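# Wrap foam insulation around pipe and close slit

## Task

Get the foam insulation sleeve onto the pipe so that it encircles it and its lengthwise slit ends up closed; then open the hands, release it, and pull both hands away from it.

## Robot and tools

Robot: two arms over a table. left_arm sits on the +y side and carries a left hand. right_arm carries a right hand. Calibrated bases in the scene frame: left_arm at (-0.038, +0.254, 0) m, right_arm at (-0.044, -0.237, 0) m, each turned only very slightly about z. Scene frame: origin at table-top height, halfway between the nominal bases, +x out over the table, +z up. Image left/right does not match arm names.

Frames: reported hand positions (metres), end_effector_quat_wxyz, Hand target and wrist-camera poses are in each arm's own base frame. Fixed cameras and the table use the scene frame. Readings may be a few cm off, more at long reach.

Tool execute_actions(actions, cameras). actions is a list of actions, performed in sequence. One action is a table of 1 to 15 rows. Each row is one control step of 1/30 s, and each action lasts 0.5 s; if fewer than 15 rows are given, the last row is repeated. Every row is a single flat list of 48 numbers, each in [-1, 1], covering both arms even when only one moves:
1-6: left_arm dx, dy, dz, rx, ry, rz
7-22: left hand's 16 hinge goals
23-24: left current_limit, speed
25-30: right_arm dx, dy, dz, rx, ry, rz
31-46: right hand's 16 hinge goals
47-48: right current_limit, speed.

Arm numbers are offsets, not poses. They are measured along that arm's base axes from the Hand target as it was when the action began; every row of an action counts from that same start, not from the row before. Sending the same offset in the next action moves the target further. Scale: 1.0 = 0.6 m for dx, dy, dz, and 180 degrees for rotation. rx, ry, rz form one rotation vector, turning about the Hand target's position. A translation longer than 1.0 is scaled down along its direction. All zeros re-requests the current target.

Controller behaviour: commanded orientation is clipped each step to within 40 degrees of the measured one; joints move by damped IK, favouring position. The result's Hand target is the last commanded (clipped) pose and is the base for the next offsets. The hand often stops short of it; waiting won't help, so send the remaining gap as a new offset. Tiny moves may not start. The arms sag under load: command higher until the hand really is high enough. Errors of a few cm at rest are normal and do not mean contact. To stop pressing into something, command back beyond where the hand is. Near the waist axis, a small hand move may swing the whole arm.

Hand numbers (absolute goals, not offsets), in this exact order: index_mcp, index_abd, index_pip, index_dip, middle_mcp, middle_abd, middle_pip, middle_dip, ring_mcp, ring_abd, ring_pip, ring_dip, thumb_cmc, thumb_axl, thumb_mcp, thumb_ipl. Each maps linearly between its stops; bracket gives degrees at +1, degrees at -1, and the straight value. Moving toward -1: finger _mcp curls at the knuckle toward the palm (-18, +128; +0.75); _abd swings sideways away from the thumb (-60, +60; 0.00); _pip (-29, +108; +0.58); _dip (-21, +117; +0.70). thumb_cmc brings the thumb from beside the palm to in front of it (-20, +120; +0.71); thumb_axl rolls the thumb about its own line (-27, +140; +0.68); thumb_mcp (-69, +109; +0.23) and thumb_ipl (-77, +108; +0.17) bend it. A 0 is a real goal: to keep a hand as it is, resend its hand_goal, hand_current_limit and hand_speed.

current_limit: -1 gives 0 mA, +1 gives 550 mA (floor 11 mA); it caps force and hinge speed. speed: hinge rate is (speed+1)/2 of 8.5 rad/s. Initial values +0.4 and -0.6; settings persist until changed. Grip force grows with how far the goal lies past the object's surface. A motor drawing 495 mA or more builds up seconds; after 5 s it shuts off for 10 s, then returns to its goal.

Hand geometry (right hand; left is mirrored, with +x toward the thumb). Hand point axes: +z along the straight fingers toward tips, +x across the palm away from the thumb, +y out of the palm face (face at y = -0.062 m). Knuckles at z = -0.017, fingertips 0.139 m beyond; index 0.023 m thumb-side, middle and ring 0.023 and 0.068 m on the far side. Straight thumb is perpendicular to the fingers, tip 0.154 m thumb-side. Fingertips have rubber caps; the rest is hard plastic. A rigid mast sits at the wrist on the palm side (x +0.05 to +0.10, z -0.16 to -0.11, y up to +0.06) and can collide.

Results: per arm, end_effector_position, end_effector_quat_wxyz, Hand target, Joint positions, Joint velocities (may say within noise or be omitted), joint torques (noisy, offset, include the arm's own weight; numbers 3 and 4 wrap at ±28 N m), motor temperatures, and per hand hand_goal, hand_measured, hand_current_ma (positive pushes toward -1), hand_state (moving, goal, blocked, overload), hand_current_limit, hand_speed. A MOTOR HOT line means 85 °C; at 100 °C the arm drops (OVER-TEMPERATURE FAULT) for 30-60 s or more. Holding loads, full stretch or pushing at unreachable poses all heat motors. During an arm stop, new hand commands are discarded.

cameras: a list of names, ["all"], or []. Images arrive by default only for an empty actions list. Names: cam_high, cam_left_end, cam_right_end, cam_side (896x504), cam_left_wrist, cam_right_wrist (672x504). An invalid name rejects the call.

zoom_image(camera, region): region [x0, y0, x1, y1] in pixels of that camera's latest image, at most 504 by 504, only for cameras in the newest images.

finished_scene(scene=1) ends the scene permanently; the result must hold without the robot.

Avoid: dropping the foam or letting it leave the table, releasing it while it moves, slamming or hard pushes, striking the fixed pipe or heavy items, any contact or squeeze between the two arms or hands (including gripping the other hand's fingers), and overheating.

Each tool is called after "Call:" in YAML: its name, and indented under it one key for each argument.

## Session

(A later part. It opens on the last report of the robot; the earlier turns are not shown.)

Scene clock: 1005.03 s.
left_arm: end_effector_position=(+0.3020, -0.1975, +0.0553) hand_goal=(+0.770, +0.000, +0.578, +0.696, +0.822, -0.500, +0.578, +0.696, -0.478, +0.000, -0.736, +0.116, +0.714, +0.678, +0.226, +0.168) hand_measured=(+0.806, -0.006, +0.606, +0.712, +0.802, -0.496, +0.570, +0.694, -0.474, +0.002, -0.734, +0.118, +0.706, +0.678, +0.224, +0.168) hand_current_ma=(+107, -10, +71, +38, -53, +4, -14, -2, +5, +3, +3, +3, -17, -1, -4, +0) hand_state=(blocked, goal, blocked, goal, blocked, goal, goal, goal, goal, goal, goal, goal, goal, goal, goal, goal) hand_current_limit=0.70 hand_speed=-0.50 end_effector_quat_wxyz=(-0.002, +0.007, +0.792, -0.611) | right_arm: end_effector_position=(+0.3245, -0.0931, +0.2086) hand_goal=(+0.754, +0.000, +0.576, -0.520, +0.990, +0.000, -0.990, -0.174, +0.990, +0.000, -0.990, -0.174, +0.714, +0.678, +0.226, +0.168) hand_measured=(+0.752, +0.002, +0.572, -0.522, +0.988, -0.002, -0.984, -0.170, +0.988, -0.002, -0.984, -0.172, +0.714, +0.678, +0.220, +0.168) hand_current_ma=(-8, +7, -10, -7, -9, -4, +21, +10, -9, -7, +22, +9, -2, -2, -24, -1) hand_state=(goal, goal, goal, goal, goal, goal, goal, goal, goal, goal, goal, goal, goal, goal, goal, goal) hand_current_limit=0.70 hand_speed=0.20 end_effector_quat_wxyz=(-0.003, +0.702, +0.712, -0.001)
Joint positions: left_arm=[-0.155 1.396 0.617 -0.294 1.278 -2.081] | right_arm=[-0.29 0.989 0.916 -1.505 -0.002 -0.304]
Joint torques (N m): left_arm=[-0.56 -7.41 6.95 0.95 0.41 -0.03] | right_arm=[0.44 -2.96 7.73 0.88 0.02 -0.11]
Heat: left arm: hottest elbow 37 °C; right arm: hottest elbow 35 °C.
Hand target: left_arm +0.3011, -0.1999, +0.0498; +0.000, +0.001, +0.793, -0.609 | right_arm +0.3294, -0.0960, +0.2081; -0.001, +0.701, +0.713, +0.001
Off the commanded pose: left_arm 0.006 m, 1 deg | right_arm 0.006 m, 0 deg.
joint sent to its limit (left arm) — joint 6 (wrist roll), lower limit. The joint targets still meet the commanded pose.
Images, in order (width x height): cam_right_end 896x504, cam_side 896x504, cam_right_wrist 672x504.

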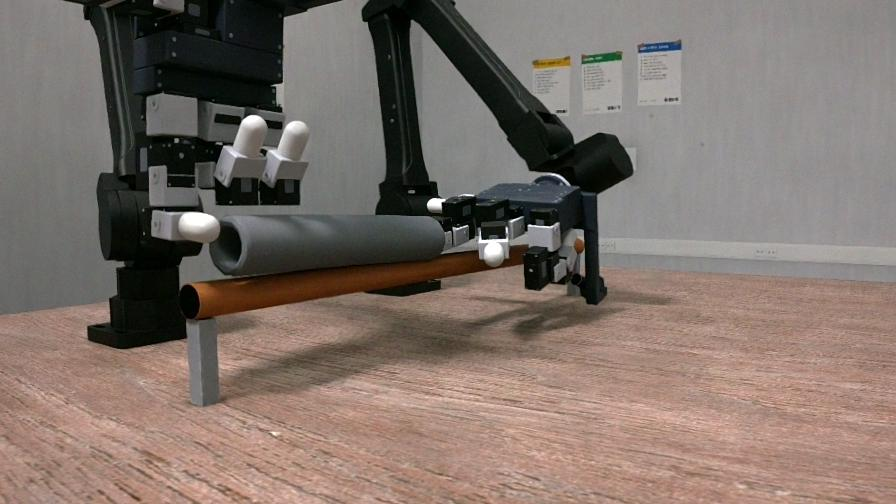

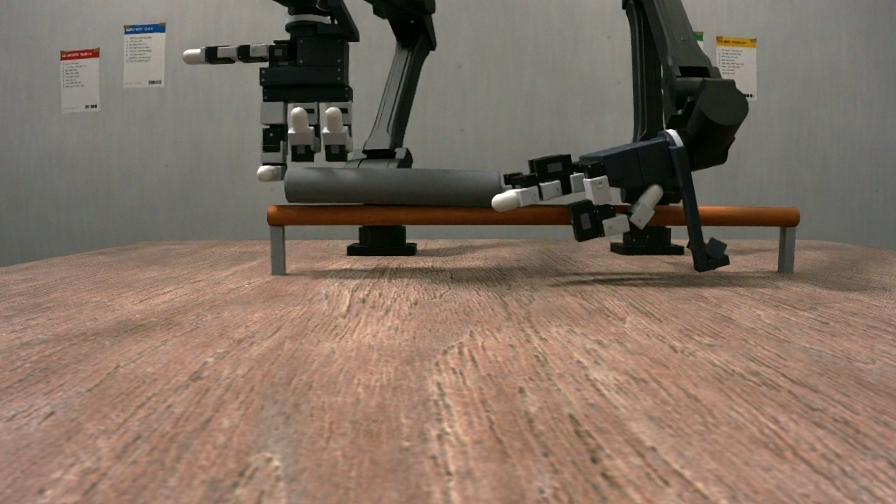

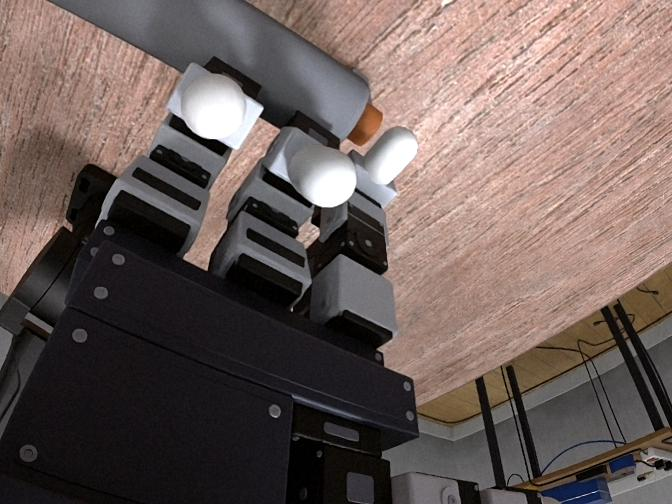

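Call:
execute_actions:
  actions:
    - [[0,0,0,0,0,0,0.77,0.0,0.577,0.696,0.822,-0.5,0.577,0.696,-0.478,0,-0.736,0.116,0.714,0.678,0.226,0.168,0.7,-0.5,0,0,0.04,0,0,0,0.754,0,0.576,-0.62,0.99,0,-0.99,-0.174,0.99,0,-0.99,-0.174,0.714,0.678,0.226,0.168,0.7,0.2],[0,0,0,0,0,0,0.77,0.0,0.577,0.696,0.822,-0.5,0.577,0.696,-0.478,0,-0.736,0.116,0.714,0.678,0.226,0.168,0.7,-0.5,0,0,0.1,0,0,0,0.754,0,0.576,-0.62,0.754,0,0.576,-0.62,0.754,0,0.576,-0.62,0.714,0.678,0.226,0.168,0.7,0.2]]
    - [[0,0,0,0,0,0,0.77,0.0,0.577,0.696,0.822,-0.5,0.577,0.696,-0.478,0,-0.736,0.116,0.714,0.678,0.226,0.168,0.7,-0.5,-0.02,0.03,0,0,0,0,0.754,0,0.576,-0.62,0.754,0,0.576,-0.62,0.754,0,0.576,-0.62,0.714,0.678,0.226,0.168,0.7,0.2],[0,0,0,0,0,0,0.77,0.0,0.577,0.696,0.822,-0.5,0.577,0.696,-0.478,0,-0.736,0.116,0.714,0.678,0.226,0.168,0.7,-0.5,-0.04,0.057,0,0,0,0,0.754,0,0.576,-0.62,0.754,0,0.576,-0.62,0.754,0,0.576,-0.62,0.714,0.678,0.226,0.168,0.7,0.2]]
  cameras: ["cam_right_end","cam_side","cam_high"]

Call:
zoom_image:
  camera: "cam_right_end"
  region: [140, 125, 320, 305]

Call:
zoom_image:
  camera: "cam_side"
  region: [250, 100, 410, 220]

Scene clock: 1008.20 s.
left_arm: end_effector_position=(+0.3020, -0.1975, +0.0553) hand_goal=(+0.770, +0.000, +0.578, +0.696, +0.822, -0.500, +0.578, +0.696, -0.478, +0.000, -0.736, +0.116, +0.714, +0.678, +0.226, +0.168) hand_measured=(+0.806, -0.006, +0.606, +0.712, +0.802, -0.496, +0.570, +0.694, -0.474, +0.002, -0.734, +0.118, +0.706, +0.678, +0.224, +0.168) hand_current_ma=(+107, -10, +71, +38, -53, +4, -14, -2, +5, +3, +3, +3, -17, -1, -4, +0) hand_state=(blocked, goal, blocked, goal, blocked, goal, goal, goal, goal, goal, goal, goal, goal, goal, goal, goal) hand_current_limit=0.70 hand_speed=-0.50 end_effector_quat_wxyz=(-0.002, +0.007, +0.792, -0.611) | right_arm: end_effector_position=(+0.3079, -0.0638, +0.2685) hand_goal=(+0.754, +0.000, +0.576, -0.620, +0.754, +0.000, +0.576, -0.620, +0.754, +0.000, +0.576, -0.620, +0.714, +0.678, +0.226, +0.168) hand_measured=(+0.752, +0.002, +0.574, -0.616, +0.756, -0.002, +0.574, -0.616, +0.756, -0.002, +0.574, -0.616, +0.714, +0.678, +0.220, +0.168) hand_current_ma=(-8, +7, -9, +11, +4, -4, -8, +11, +4, -7, -9, +10, -2, -2, -24, -1) hand_state=(goal, goal, goal, goal, goal, goal, goal, goal, goal, goal, goal, goal, goal, goal, goal, goal) hand_current_limit=0.70 hand_speed=0.20 end_effector_quat_wxyz=(+0.001, +0.701, +0.713, +0.004)
Joint positions: left_arm=[-0.155 1.396 0.617 -0.294 1.278 -2.081] | right_arm=[-0.192 0.917 1.03 -1.677 -0.006 -0.21]
Joint torques (N m): left_arm=[-0.56 -7.18 6.98 0.94 0.41 -0.04] | right_arm=[2.08 -2.96 7.24 0.16 0.14 0.04]
Heat: left arm: hottest elbow 37 °C; right arm: hottest elbow 36 °C.
Hand target: left_arm +0.3011, -0.1999, +0.0498; +0.000, +0.001, +0.793, -0.609 | right_arm +0.3054, -0.0619, +0.2682; -0.001, +0.701, +0.713, +0.001
Off the commanded pose: left_arm 0.006 m, 1 deg | right_arm 0.003 m, 0 deg.
joint sent to its limit (left arm) — joint 6 (wrist roll), lower limit. The joint targets still meet the commanded pose.
Images, in order (width x height): cam_high 896x504, cam_right_end 896x504, cam_side 896x504.

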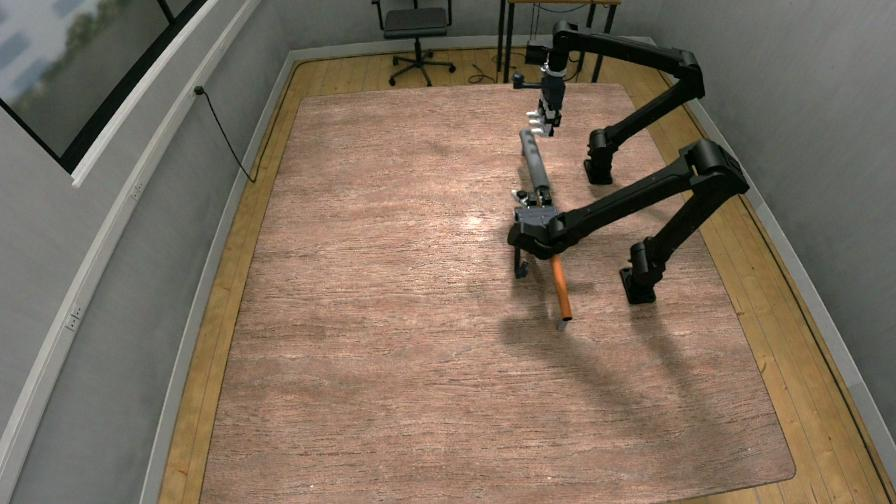

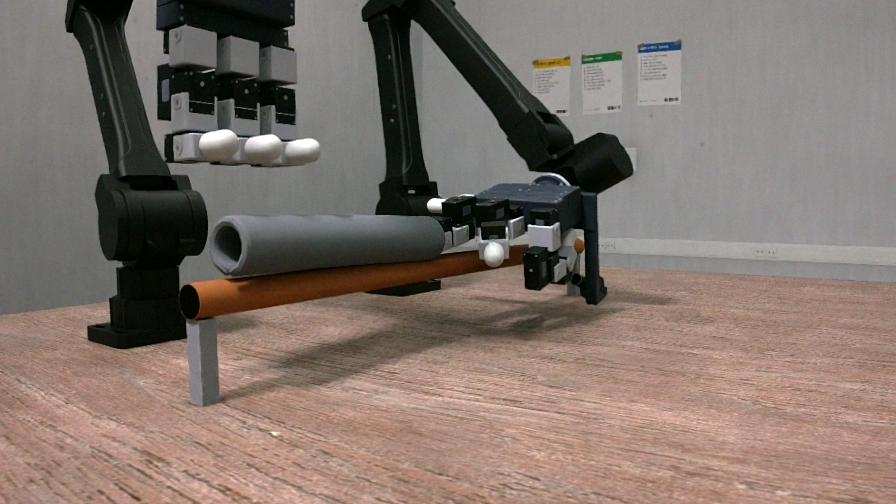

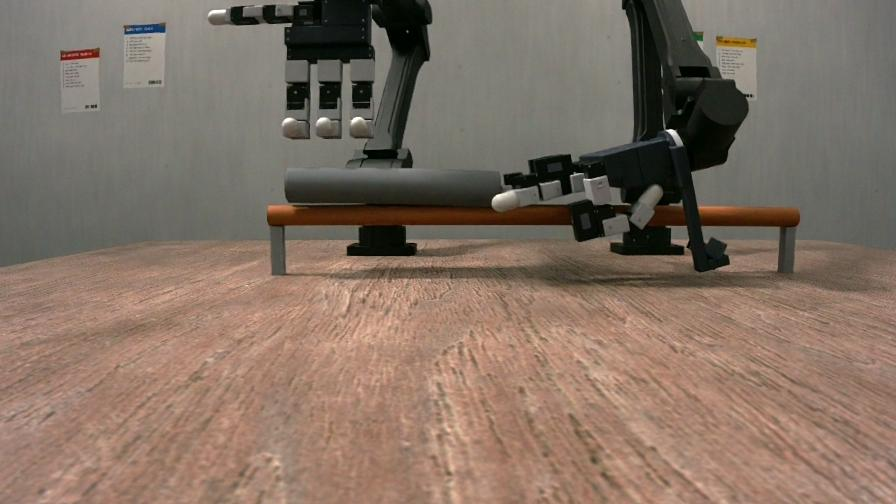

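Scaled by 2.800 from the camera's 896x504 image, which has a finer 1280x720 frame.

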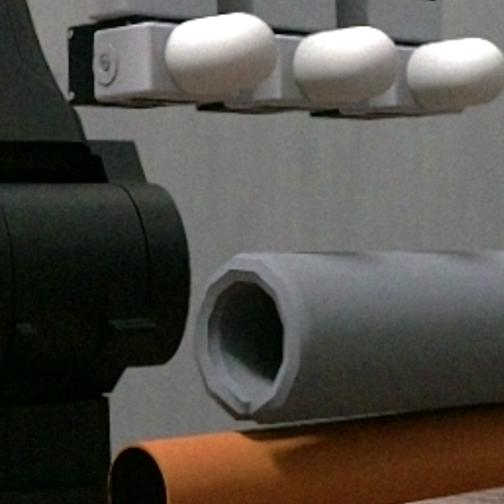

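Scaled by 3.150 from the camera's 896x504 image, which has a finer 1280x720 frame.

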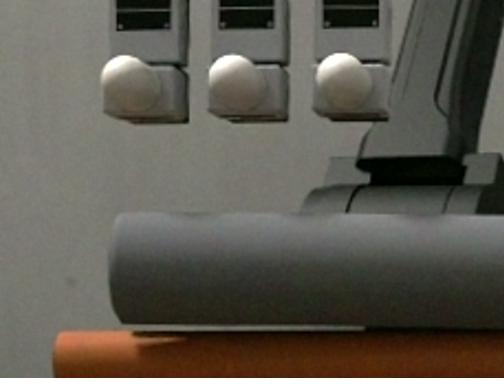

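Call:
execute_actions:
  actions:
    - [[0,0,0,0,0,0,0.77,0.0,0.577,0.696,0.822,-0.5,0.577,0.696,-0.478,0,-0.736,0.116,0.714,0.678,0.226,0.168,0.7,-0.5,0,0,0,0,0,0,0.754,0,0.576,-0.35,0.754,0,0.576,-0.35,0.754,0,0.576,-0.35,0.714,0.678,0.226,0.168,0.7,0.2],[0,0,0,0,0,0,0.77,0.0,0.577,0.696,0.822,-0.5,0.577,0.696,-0.478,0,-0.736,0.116,0.714,0.678,0.226,0.168,0.7,-0.5,0,0,-0.025,0,0,0,0.754,0,0.576,-0.35,0.754,0,0.576,-0.35,0.754,0,0.576,-0.35,0.714,0.678,0.226,0.168,0.7,0.2],[0,0,0,0,0,0,0.77,0.0,0.577,0.696,0.822,-0.5,0.577,0.696,-0.478,0,-0.736,0.116,0.714,0.678,0.226,0.168,0.7,-0.5,0,0,-0.05,0,0,0,0.754,0,0.576,-0.35,0.754,0,0.576,-0.35,0.754,0,0.576,-0.35,0.714,0.678,0.226,0.168,0.7,0.2],[0,0,0,0,0,0,0.77,0.0,0.577,0.696,0.822,-0.5,0.577,0.696,-0.478,0,-0.736,0.116,0.714,0.678,0.226,0.168,0.7,-0.5,0,0,-0.072,0,0,0,0.754,0,0.576,-0.35,0.754,0,0.576,-0.35,0.754,0,0.576,-0.35,0.714,0.678,0.226,0.168,0.7,0.2]]
  cameras: ["cam_right_end","cam_side","cam_high"]

Call:
zoom_image:
  camera: "cam_right_end"
  region: [180, 165, 320, 305]

Call:
zoom_image:
  camera: "cam_side"
  region: [250, 130, 410, 250]

Call:
zoom_image:
  camera: "cam_high"
  region: [490, 100, 590, 200]

Scene clock: 1009.37 s.
left_arm: end_effector_position=(+0.3020, -0.1975, +0.0553) hand_goal=(+0.770, +0.000, +0.578, +0.696, +0.822, -0.500, +0.578, +0.696, -0.478, +0.000, -0.736, +0.116, +0.714, +0.678, +0.226, +0.168) hand_measured=(+0.806, -0.006, +0.606, +0.712, +0.802, -0.496, +0.570, +0.694, -0.474, +0.002, -0.734, +0.118, +0.706, +0.678, +0.224, +0.168) hand_current_ma=(+107, -10, +71, +38, -53, +4, -14, -2, +5, +3, +3, +3, -17, -1, -4, +0) hand_state=(blocked, goal, blocked, goal, blocked, goal, goal, goal, goal, goal, goal, goal, goal, goal, goal, goal) hand_current_limit=0.70 hand_speed=-0.50 end_effector_quat_wxyz=(-0.002, +0.007, +0.792, -0.611) | right_arm: end_effector_position=(+0.3037, -0.0625, +0.2267) hand_goal=(+0.754, +0.000, +0.576, -0.350, +0.754, +0.000, +0.576, -0.350, +0.754, +0.000, +0.576, -0.350, +0.714, +0.678, +0.226, +0.168) hand_measured=(+0.752, +0.002, +0.574, -0.352, +0.748, -0.002, +0.568, -0.358, +0.746, +0.000, +0.564, -0.364, +0.714, +0.678, +0.220, +0.168) hand_current_ma=(-8, +6, -9, -7, -24, -2, -26, -28, -27, -2, -46, -51, -3, -2, -24, -1) hand_state=(goal, goal, goal, goal, goal, goal, goal, goal, goal, goal, goal, goal, goal, goal, goal, goal) hand_current_limit=0.70 hand_speed=0.20 end_effector_quat_wxyz=(-0.006, +0.700, +0.714, +0.000)
Joint positions: left_arm=[-0.155 1.396 0.617 -0.294 1.278 -2.081] | right_arm=[-0.19 0.909 0.919 -1.591 -0.006 -0.209]
Joint torques (N m): left_arm=[-0.73 -7.59 6.97 0.95 0.42 -0.03] | right_arm=[1.67 -2.84 6.82 0.88 0.16 0.04]
Heat: left arm: hottest elbow 37 °C; right arm: hottest elbow 36 °C.
Hand target: left_arm +0.3011, -0.1999, +0.0498; +0.000, +0.001, +0.793, -0.609 | right_arm +0.3054, -0.0618, +0.2250; -0.001, +0.701, +0.713, +0.001
Off the commanded pose: left_arm 0.006 m, 1 deg | right_arm 0.003 m, 1 deg.
joint sent to its limit (left arm) — joint 6 (wrist roll), lower limit. The joint targets still meet the commanded pose.
Images, in order (width x height): cam_high 896x504, cam_right_end 896x504, cam_side 896x504.

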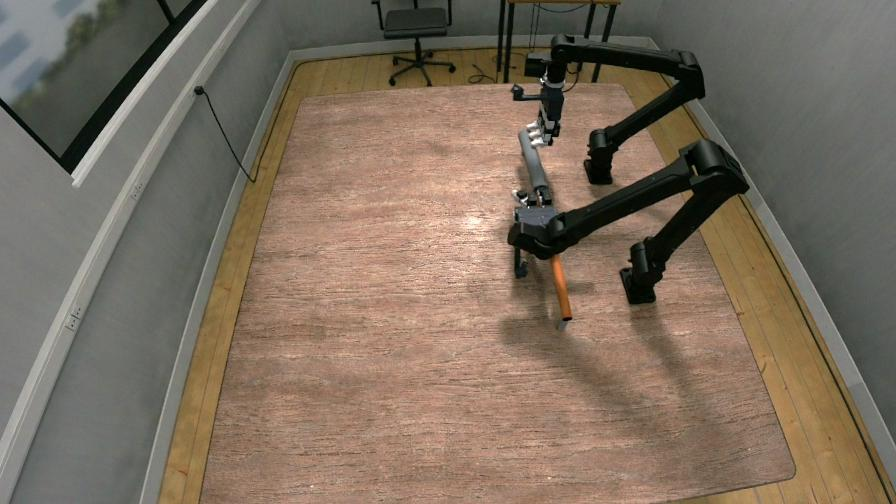

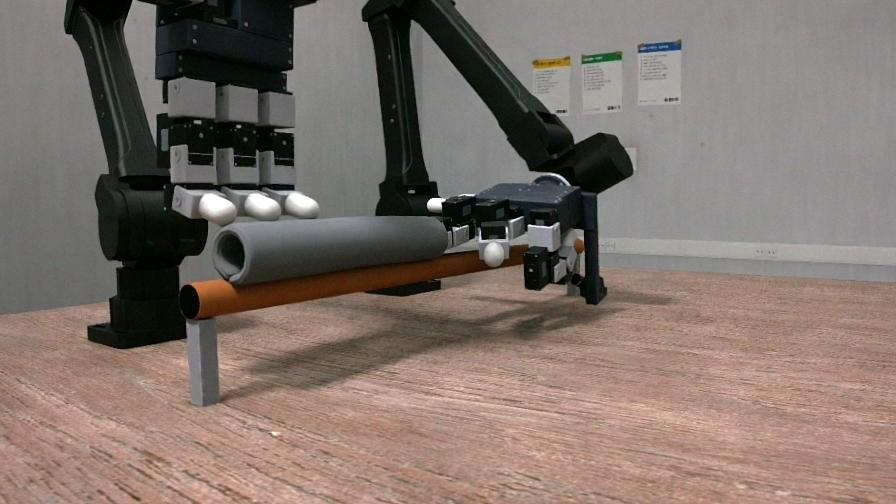

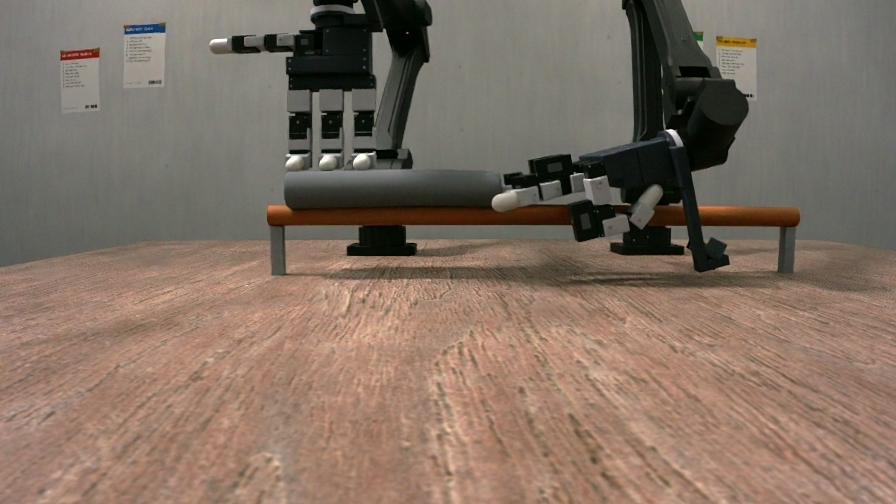

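Scaled by 3.600 from the camera's 896x504 image, which has a finer 1280x720 frame.

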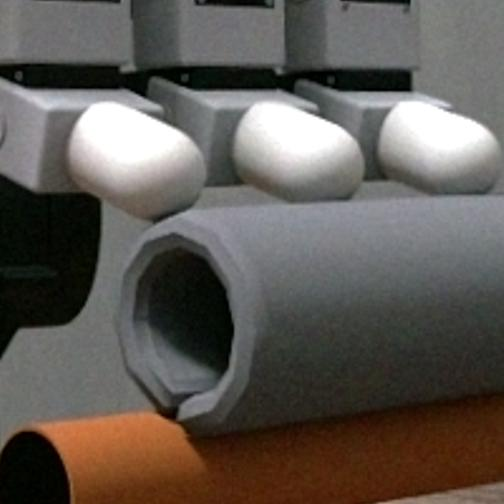

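Scaled by 3.150 from the camera's 896x504 image, which has a finer 1280x720 frame.

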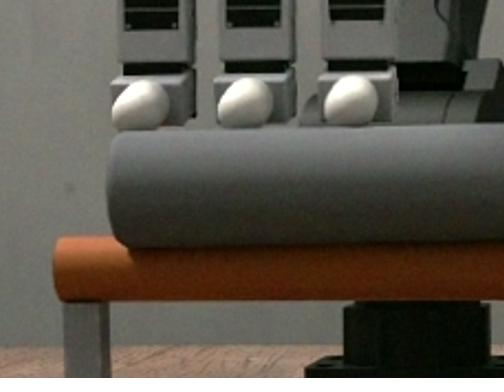

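Scaled by 5.040 from the camera's 896x504 image, which has a finer 1280x720 frame.

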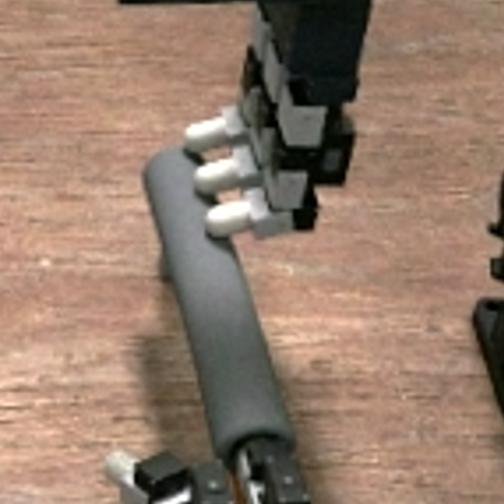

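Call:
execute_actions:
  actions:
    - [[0,0,0,0,0,0,0.77,0.0,0.577,0.696,0.822,-0.5,0.577,0.696,-0.478,0,-0.736,0.116,0.714,0.678,0.226,0.168,0.7,-0.5,0,0,0.04,0,0,0,0.754,0,0.576,-0.35,0.754,0,0.576,-0.35,0.754,0,0.576,-0.35,0.714,0.678,0.226,0.168,0.7,0.2],[0,0,0,0,0,0,0.77,0.0,0.577,0.696,0.822,-0.5,0.577,0.696,-0.478,0,-0.736,0.116,0.714,0.678,0.226,0.168,0.7,-0.5,0.04,0,0.08,0,0,0,0.754,0,0.576,-0.35,0.754,0,0.576,-0.35,0.754,0,0.576,-0.35,0.714,0.678,0.226,0.168,0.7,0.2]]
  cameras: ["cam_right_end","cam_side","cam_high"]

Call:
zoom_image:
  camera: "cam_right_end"
  region: [180, 165, 320, 305]

Scene clock: 1010.50 s.
left_arm: end_effector_position=(+0.3019, -0.1975, +0.0552) hand_goal=(+0.770, +0.000, +0.578, +0.696, +0.822, -0.500, +0.578, +0.696, -0.478, +0.000, -0.736, +0.116, +0.714, +0.678, +0.226, +0.168) hand_measured=(+0.804, -0.006, +0.606, +0.712, +0.802, -0.496, +0.570, +0.694, -0.474, +0.002, -0.734, +0.118, +0.706, +0.678, +0.224, +0.168) hand_current_ma=(+105, -10, +71, +38, -53, +4, -14, -2, +5, +3, +3, +3, -17, -1, -4, +0) hand_state=(blocked, goal, blocked, goal, blocked, goal, goal, goal, goal, goal, goal, goal, goal, goal, goal, goal) hand_current_limit=0.70 hand_speed=-0.50 end_effector_quat_wxyz=(-0.002, +0.007, +0.792, -0.611) | right_arm: end_effector_position=(+0.3194, -0.0614, +0.2557) hand_goal=(+0.754, +0.000, +0.576, -0.350, +0.754, +0.000, +0.576, -0.350, +0.754, +0.000, +0.576, -0.350, +0.714, +0.678, +0.226, +0.168) hand_measured=(+0.752, +0.002, +0.574, -0.352, +0.752, -0.002, +0.574, -0.352, +0.752, +0.000, +0.574, -0.352, +0.714, +0.678, +0.220, +0.168) hand_current_ma=(-7, +6, -8, -7, -10, -2, -9, -8, -8, -2, -9, -7, -3, -2, -24, -1) hand_state=(goal, goal, goal, goal, goal, goal, goal, goal, goal, goal, goal, goal, goal, goal, goal, goal) hand_current_limit=0.70 hand_speed=0.20 end_effector_quat_wxyz=(-0.012, +0.700, +0.714, -0.005)
Joint positions: left_arm=[-0.155 1.397 0.617 -0.294 1.278 -2.081] | right_arm=[-0.173 0.966 1.031 -1.66 -0.006 -0.192]
Joint torques (N m): left_arm=[-0.21 -7.36 6.99 0.92 0.42 -0.04] | right_arm=[1.96 -2.61 11.18 0.12 0.14 0.06]
Heat: left arm: hottest elbow 37 °C; right arm: hottest elbow 36 °C.
Hand target: left_arm +0.3011, -0.1999, +0.0497; +0.000, +0.000, +0.793, -0.609 | right_arm +0.3295, -0.0618, +0.2730; -0.001, +0.701, +0.713, +0.001
Off the commanded pose: left_arm 0.006 m, 1 deg | right_arm 0.020 m, 1 deg.
joint sent to its limit (left arm) — joint 6 (wrist roll), lower limit. The joint targets still meet the commanded pose.
Images, in order (width x height): cam_high 896x504, cam_right_end 896x504, cam_side 896x504.

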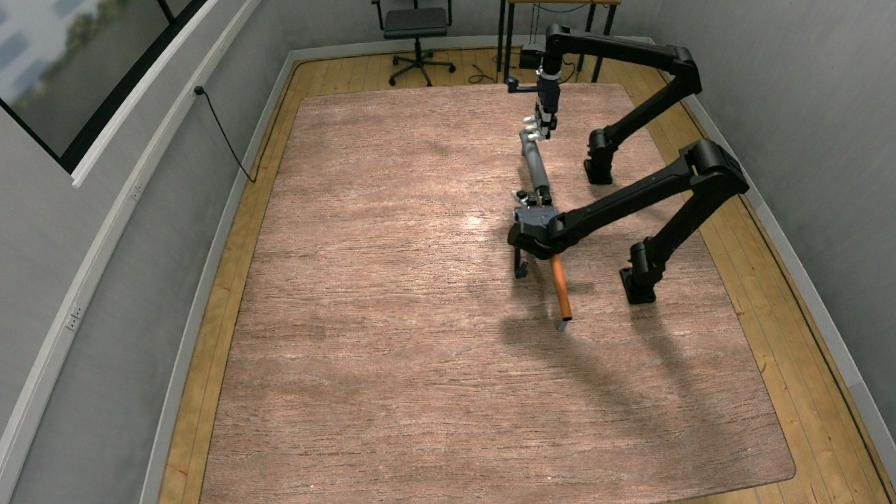

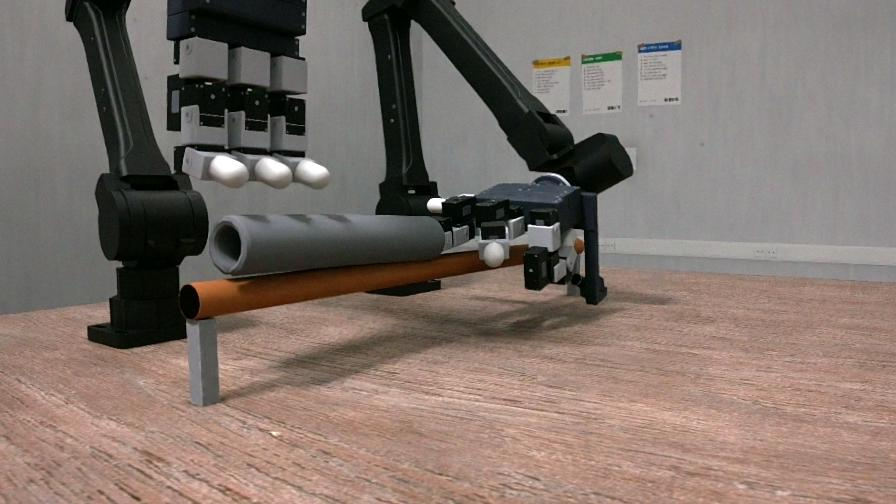

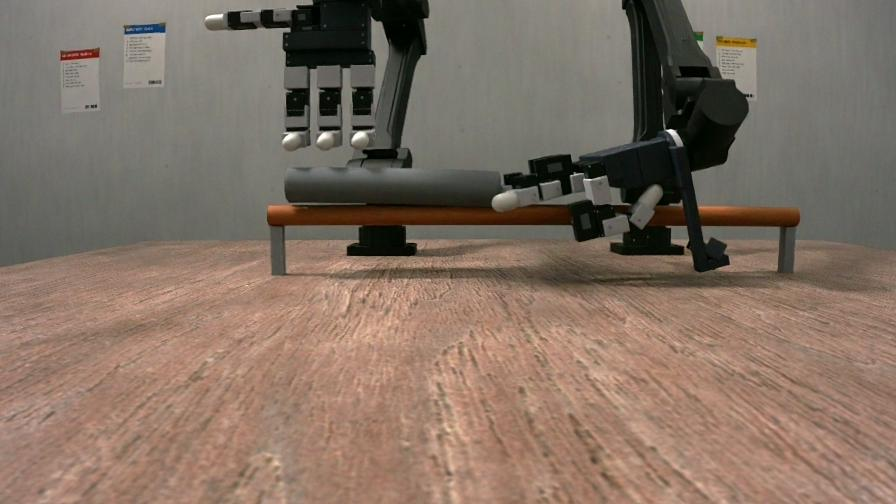

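Scaled by 3.600 from the camera's 896x504 image, which has a finer 1280x720 frame.

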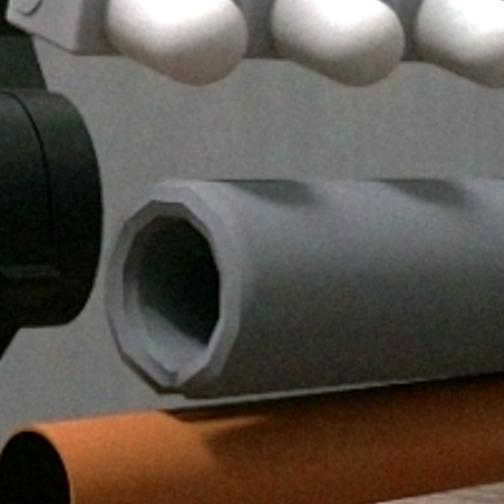

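Call:
execute_actions:
  actions:
    - [[0,0,0,0,0,0,0.77,0.0,0.577,0.696,0.822,-0.5,0.577,0.696,-0.478,0,-0.736,0.116,0.714,0.678,0.226,0.168,0.7,-0.5,-0.015,0,-0.03,0,0,0,0.754,0,0.576,-0.35,0.754,0,0.576,-0.35,0.754,0,0.576,-0.35,0.714,0.678,0.226,0.168,0.7,0.2],[0,0,0,0,0,0,0.77,0.0,0.577,0.696,0.822,-0.5,0.577,0.696,-0.478,0,-0.736,0.116,0.714,0.678,0.226,0.168,0.7,-0.5,-0.027,0,-0.06,0,0,0,0.754,0,0.576,-0.35,0.754,0,0.576,-0.35,0.754,0,0.576,-0.35,0.714,0.678,0.226,0.168,0.7,0.2],[0,0,0,0,0,0,0.77,0.0,0.577,0.696,0.822,-0.5,0.577,0.696,-0.478,0,-0.736,0.116,0.714,0.678,0.226,0.168,0.7,-0.5,-0.027,0,-0.085,0,0,0,0.754,0,0.576,-0.35,0.754,0,0.576,-0.35,0.754,0,0.576,-0.35,0.714,0.678,0.226,0.168,0.7,0.2]]
  cameras: ["cam_right_end","cam_side","cam_high"]

Call:
zoom_image:
  camera: "cam_right_end"
  region: [180, 165, 320, 305]

Call:
zoom_image:
  camera: "cam_high"
  region: [490, 100, 590, 200]

Scene clock: 1011.53 s.
left_arm: end_effector_position=(+0.3019, -0.1975, +0.0552) hand_goal=(+0.770, +0.000, +0.578, +0.696, +0.822, -0.500, +0.578, +0.696, -0.478, +0.000, -0.736, +0.116, +0.714, +0.678, +0.226, +0.168) hand_measured=(+0.804, -0.006, +0.606, +0.712, +0.802, -0.496, +0.570, +0.694, -0.474, +0.002, -0.734, +0.118, +0.706, +0.678, +0.224, +0.168) hand_current_ma=(+105, -10, +71, +38, -53, +4, -14, -2, +5, +3, +3, +3, -17, -1, -4, +0) hand_state=(blocked, goal, blocked, goal, blocked, goal, goal, goal, goal, goal, goal, goal, goal, goal, goal, goal) hand_current_limit=0.70 hand_speed=-0.50 end_effector_quat_wxyz=(-0.002, +0.007, +0.792, -0.611) | right_arm: end_effector_position=(+0.3153, -0.0609, +0.2278) hand_goal=(+0.754, +0.000, +0.576, -0.350, +0.754, +0.000, +0.576, -0.350, +0.754, +0.000, +0.576, -0.350, +0.714, +0.678, +0.226, +0.168) hand_measured=(+0.742, +0.002, +0.566, -0.356, +0.740, +0.000, +0.566, -0.360, +0.740, +0.000, +0.562, -0.362, +0.714, +0.678, +0.220, +0.168) hand_current_ma=(-48, +4, -35, -21, -54, -1, -39, -34, -51, +0, -50, -45, -2, -2, -24, -1) hand_state=(goal, goal, goal, goal, goal, goal, goal, goal, goal, goal, goal, goal, goal, goal, goal, goal) hand_current_limit=0.70 hand_speed=0.20 end_effector_quat_wxyz=(+0.001, +0.701, +0.714, +0.004)
Joint positions: left_arm=[-0.155 1.397 0.617 -0.294 1.278 -2.081] | right_arm=[-0.173 0.931 0.931 -1.566 -0.005 -0.191]
Joint torques (N m): left_arm=[-0.44 -7.41 6.93 0.94 0.42 -0.05] | right_arm=[0.79 -2.9 6.11 0.72 0.14 -0.03]
Heat: left arm: hottest elbow 37 °C; right arm: hottest elbow 36 °C.
Hand target: left_arm +0.3011, -0.1999, +0.0497; +0.000, +0.000, +0.793, -0.609 | right_arm +0.3132, -0.0618, +0.2219; -0.001, +0.701, +0.713, +0.001
Off the commanded pose: left_arm 0.006 m, 1 deg | right_arm 0.006 m, 0 deg.
joint sent to its limit (left arm) — joint 6 (wrist roll), lower limit. The joint targets still meet the commanded pose.
Images, in order (width x height): cam_high 896x504, cam_right_end 896x504, cam_side 896x504.

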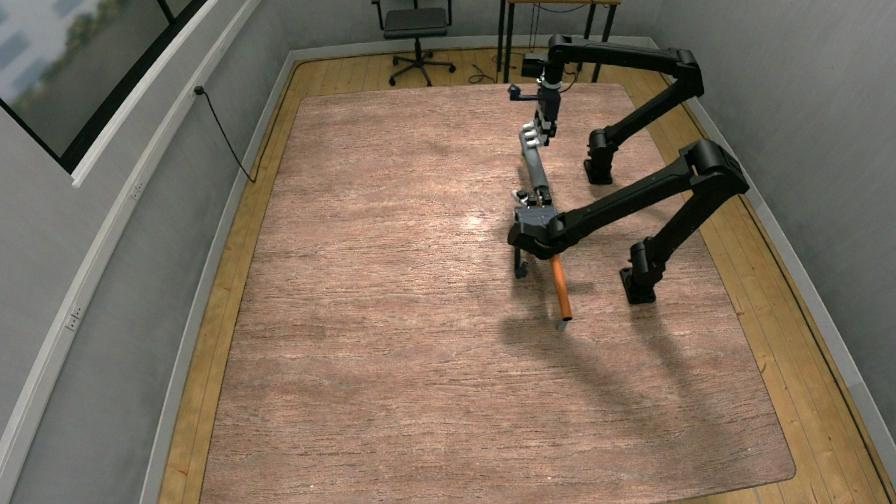

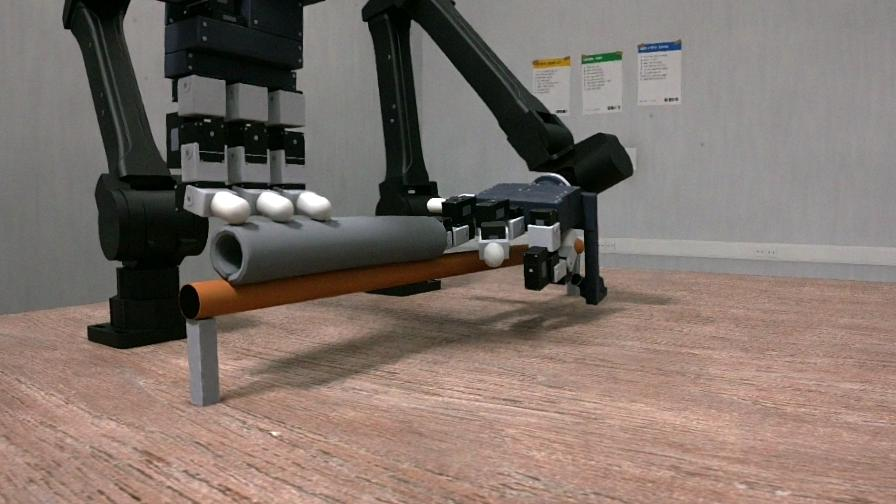

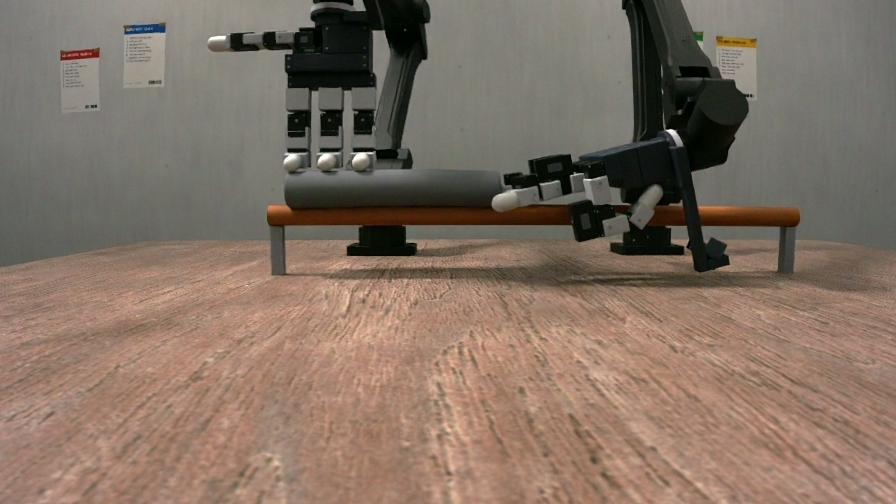

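Scaled by 3.600 from the camera's 896x504 image, which has a finer 1280x720 frame.

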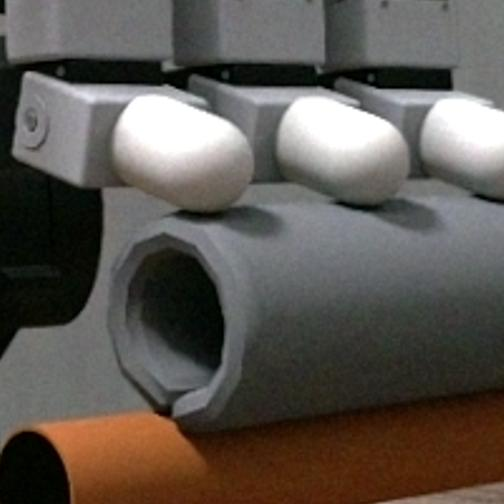

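Scaled by 5.040 from the camera's 896x504 image, which has a finer 1280x720 frame.

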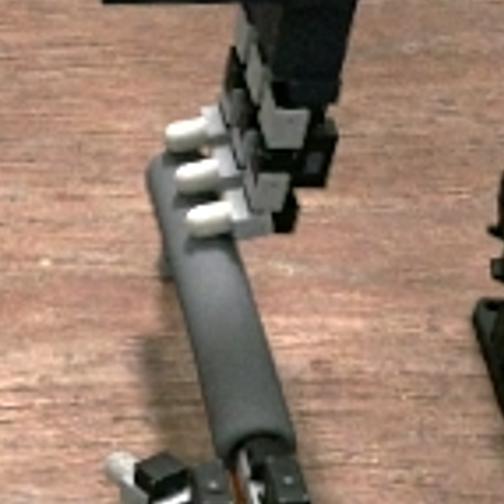

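Call:
execute_actions:
  actions:
    - [[0,0,0,0,0,0,0.77,0.0,0.577,0.696,0.822,-0.5,0.577,0.696,-0.478,0,-0.736,0.116,0.714,0.678,0.226,0.168,0.7,-0.5,-0.003,0,-0.012,0,0,0,0.754,0,0.576,-0.35,0.754,0,0.576,-0.35,0.754,0,0.576,-0.35,0.714,0.678,0.226,0.168,0.7,0.2],[0,0,0,0,0,0,0.77,0.0,0.577,0.696,0.822,-0.5,0.577,0.696,-0.478,0,-0.736,0.116,0.714,0.678,0.226,0.168,0.7,-0.5,-0.007,0,-0.025,0,0,0,0.754,0,0.576,-0.35,0.754,0,0.576,-0.35,0.754,0,0.576,-0.35,0.714,0.678,0.226,0.168,0.7,0.2]]
  cameras: ["cam_right_end","cam_side","cam_high"]

Call:
zoom_image:
  camera: "cam_right_end"
  region: [180, 165, 320, 305]

Call:
zoom_image:
  camera: "cam_side"
  region: [260, 150, 320, 220]

Scene clock: 1012.47 s.
left_arm: end_effector_position=(+0.3019, -0.1975, +0.0552) hand_goal=(+0.770, +0.000, +0.578, +0.696, +0.822, -0.500, +0.578, +0.696, -0.478, +0.000, -0.736, +0.116, +0.714, +0.678, +0.226, +0.168) hand_measured=(+0.804, -0.010, +0.606, +0.712, +0.802, -0.496, +0.570, +0.694, -0.474, +0.002, -0.734, +0.118, +0.706, +0.678, +0.224, +0.168) hand_current_ma=(+105, -18, +71, +38, -53, +4, -14, -2, +5, +3, +3, +3, -17, -1, -4, +0) hand_state=(blocked, goal, blocked, goal, blocked, goal, goal, goal, goal, goal, goal, goal, goal, goal, goal, goal) hand_current_limit=0.70 hand_speed=-0.50 end_effector_quat_wxyz=(-0.002, +0.007, +0.792, -0.611) | right_arm: end_effector_position=(+0.3163, -0.0603, +0.2241) hand_goal=(+0.754, +0.000, +0.576, -0.350, +0.754, +0.000, +0.576, -0.350, +0.754, +0.000, +0.576, -0.350, +0.714, +0.678, +0.226, +0.168) hand_measured=(+0.738, +0.002, +0.566, -0.356, +0.734, +0.000, +0.562, -0.360, +0.734, +0.000, +0.556, -0.364, +0.714, +0.678, +0.220, +0.168) hand_current_ma=(-63, +3, -38, -21, -81, -2, -53, -38, -82, +0, -73, -55, -2, -2, -24, -1) hand_state=(goal, goal, goal, goal, goal, goal, goal, goal, blocked, goal, goal, goal, goal, goal, goal, goal) hand_current_limit=0.70 hand_speed=0.20 end_effector_quat_wxyz=(+0.014, +0.700, +0.713, +0.016)
Joint positions: left_arm=[-0.155 1.397 0.617 -0.294 1.278 -2.081] | right_arm=[-0.173 0.908 0.9 -1.522 -0.01 -0.191]
Joint torques (N m): left_arm=[-0.44 -7.47 6.97 0.88 0.42 -0.03] | right_arm=[0.73 -2.08 5.12 0.31 0.26 -0.05]
Heat: left arm: hottest elbow 37 °C; right arm: hottest elbow 35 °C.
Hand target: left_arm +0.3011, -0.1999, +0.0497; +0.000, +0.000, +0.793, -0.609 | right_arm +0.3090, -0.0618, +0.2070; -0.001, +0.701, +0.713, +0.001
Off the commanded pose: left_arm 0.006 m, 1 deg | right_arm 0.019 m, 2 deg.
joint sent to its limit (left arm) — joint 6 (wrist roll), lower limit. The joint targets still meet the commanded pose.
Images, in order (width x height): cam_high 896x504, cam_right_end 896x504, cam_side 896x504.

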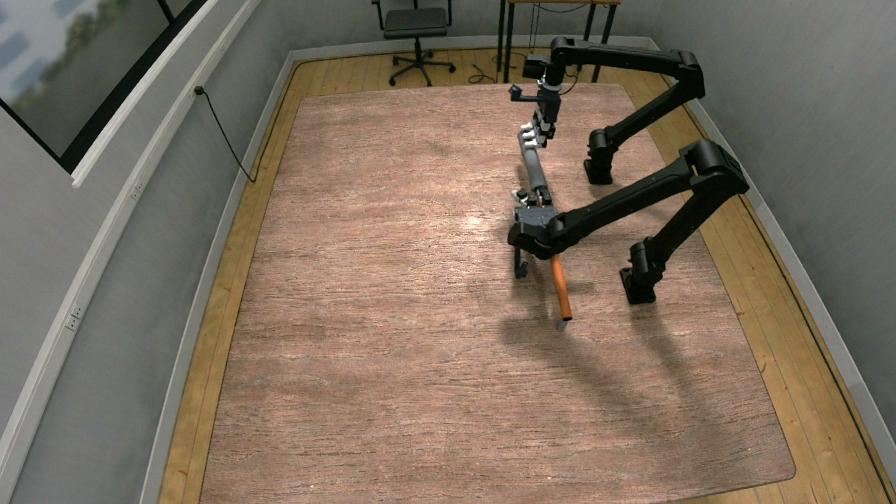

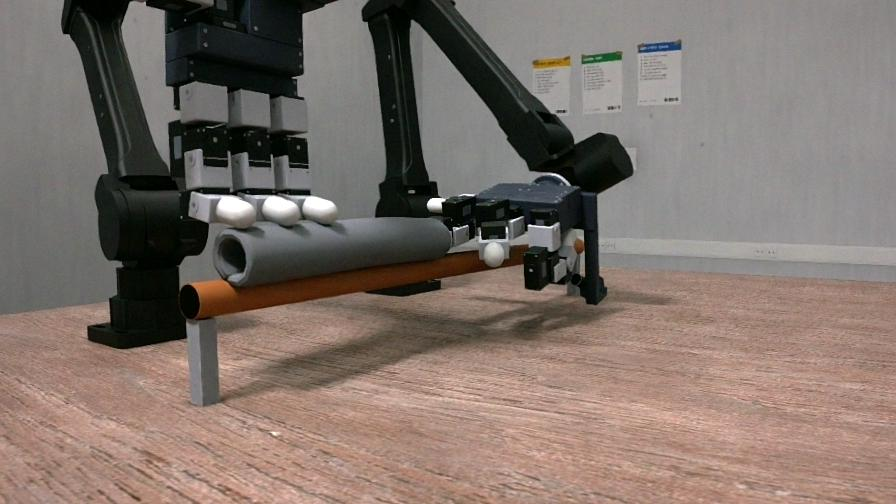

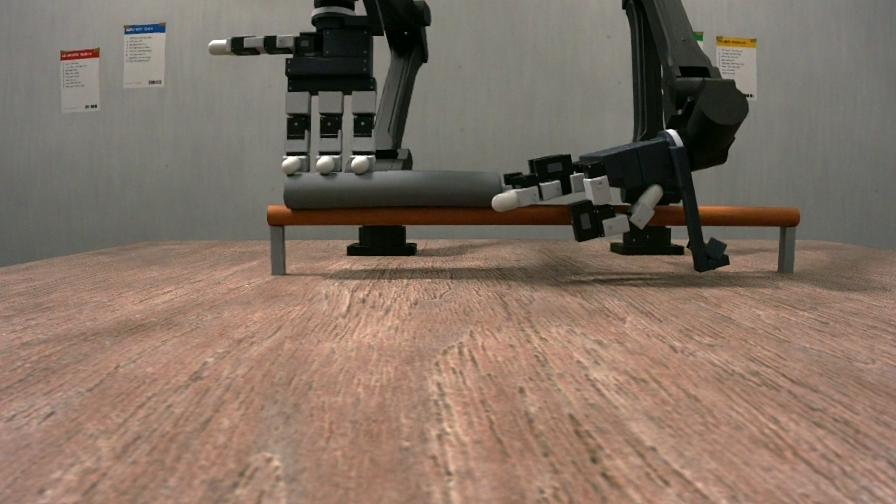

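Scaled by 3.600 from the camera's 896x504 image, which has a finer 1280x720 frame.

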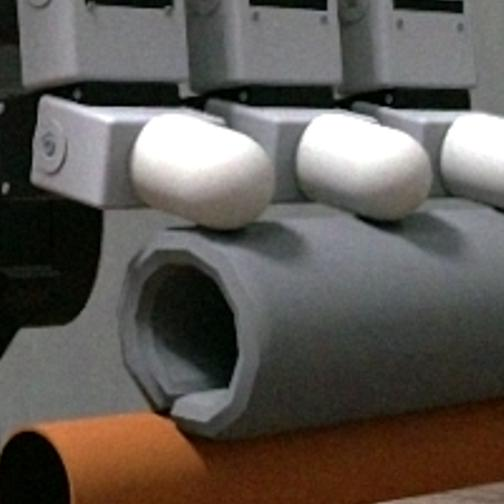

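Scaled by 7.200 from the camera's 896x504 image, which has a finer 1280x720 frame.

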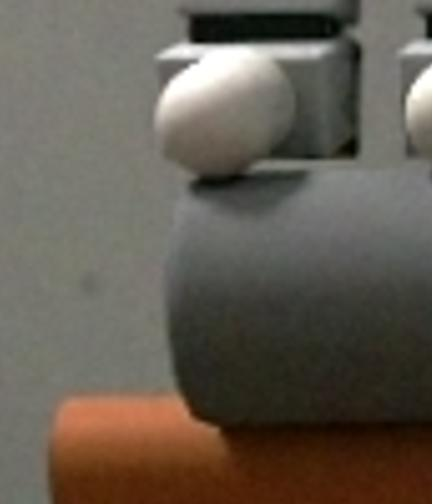

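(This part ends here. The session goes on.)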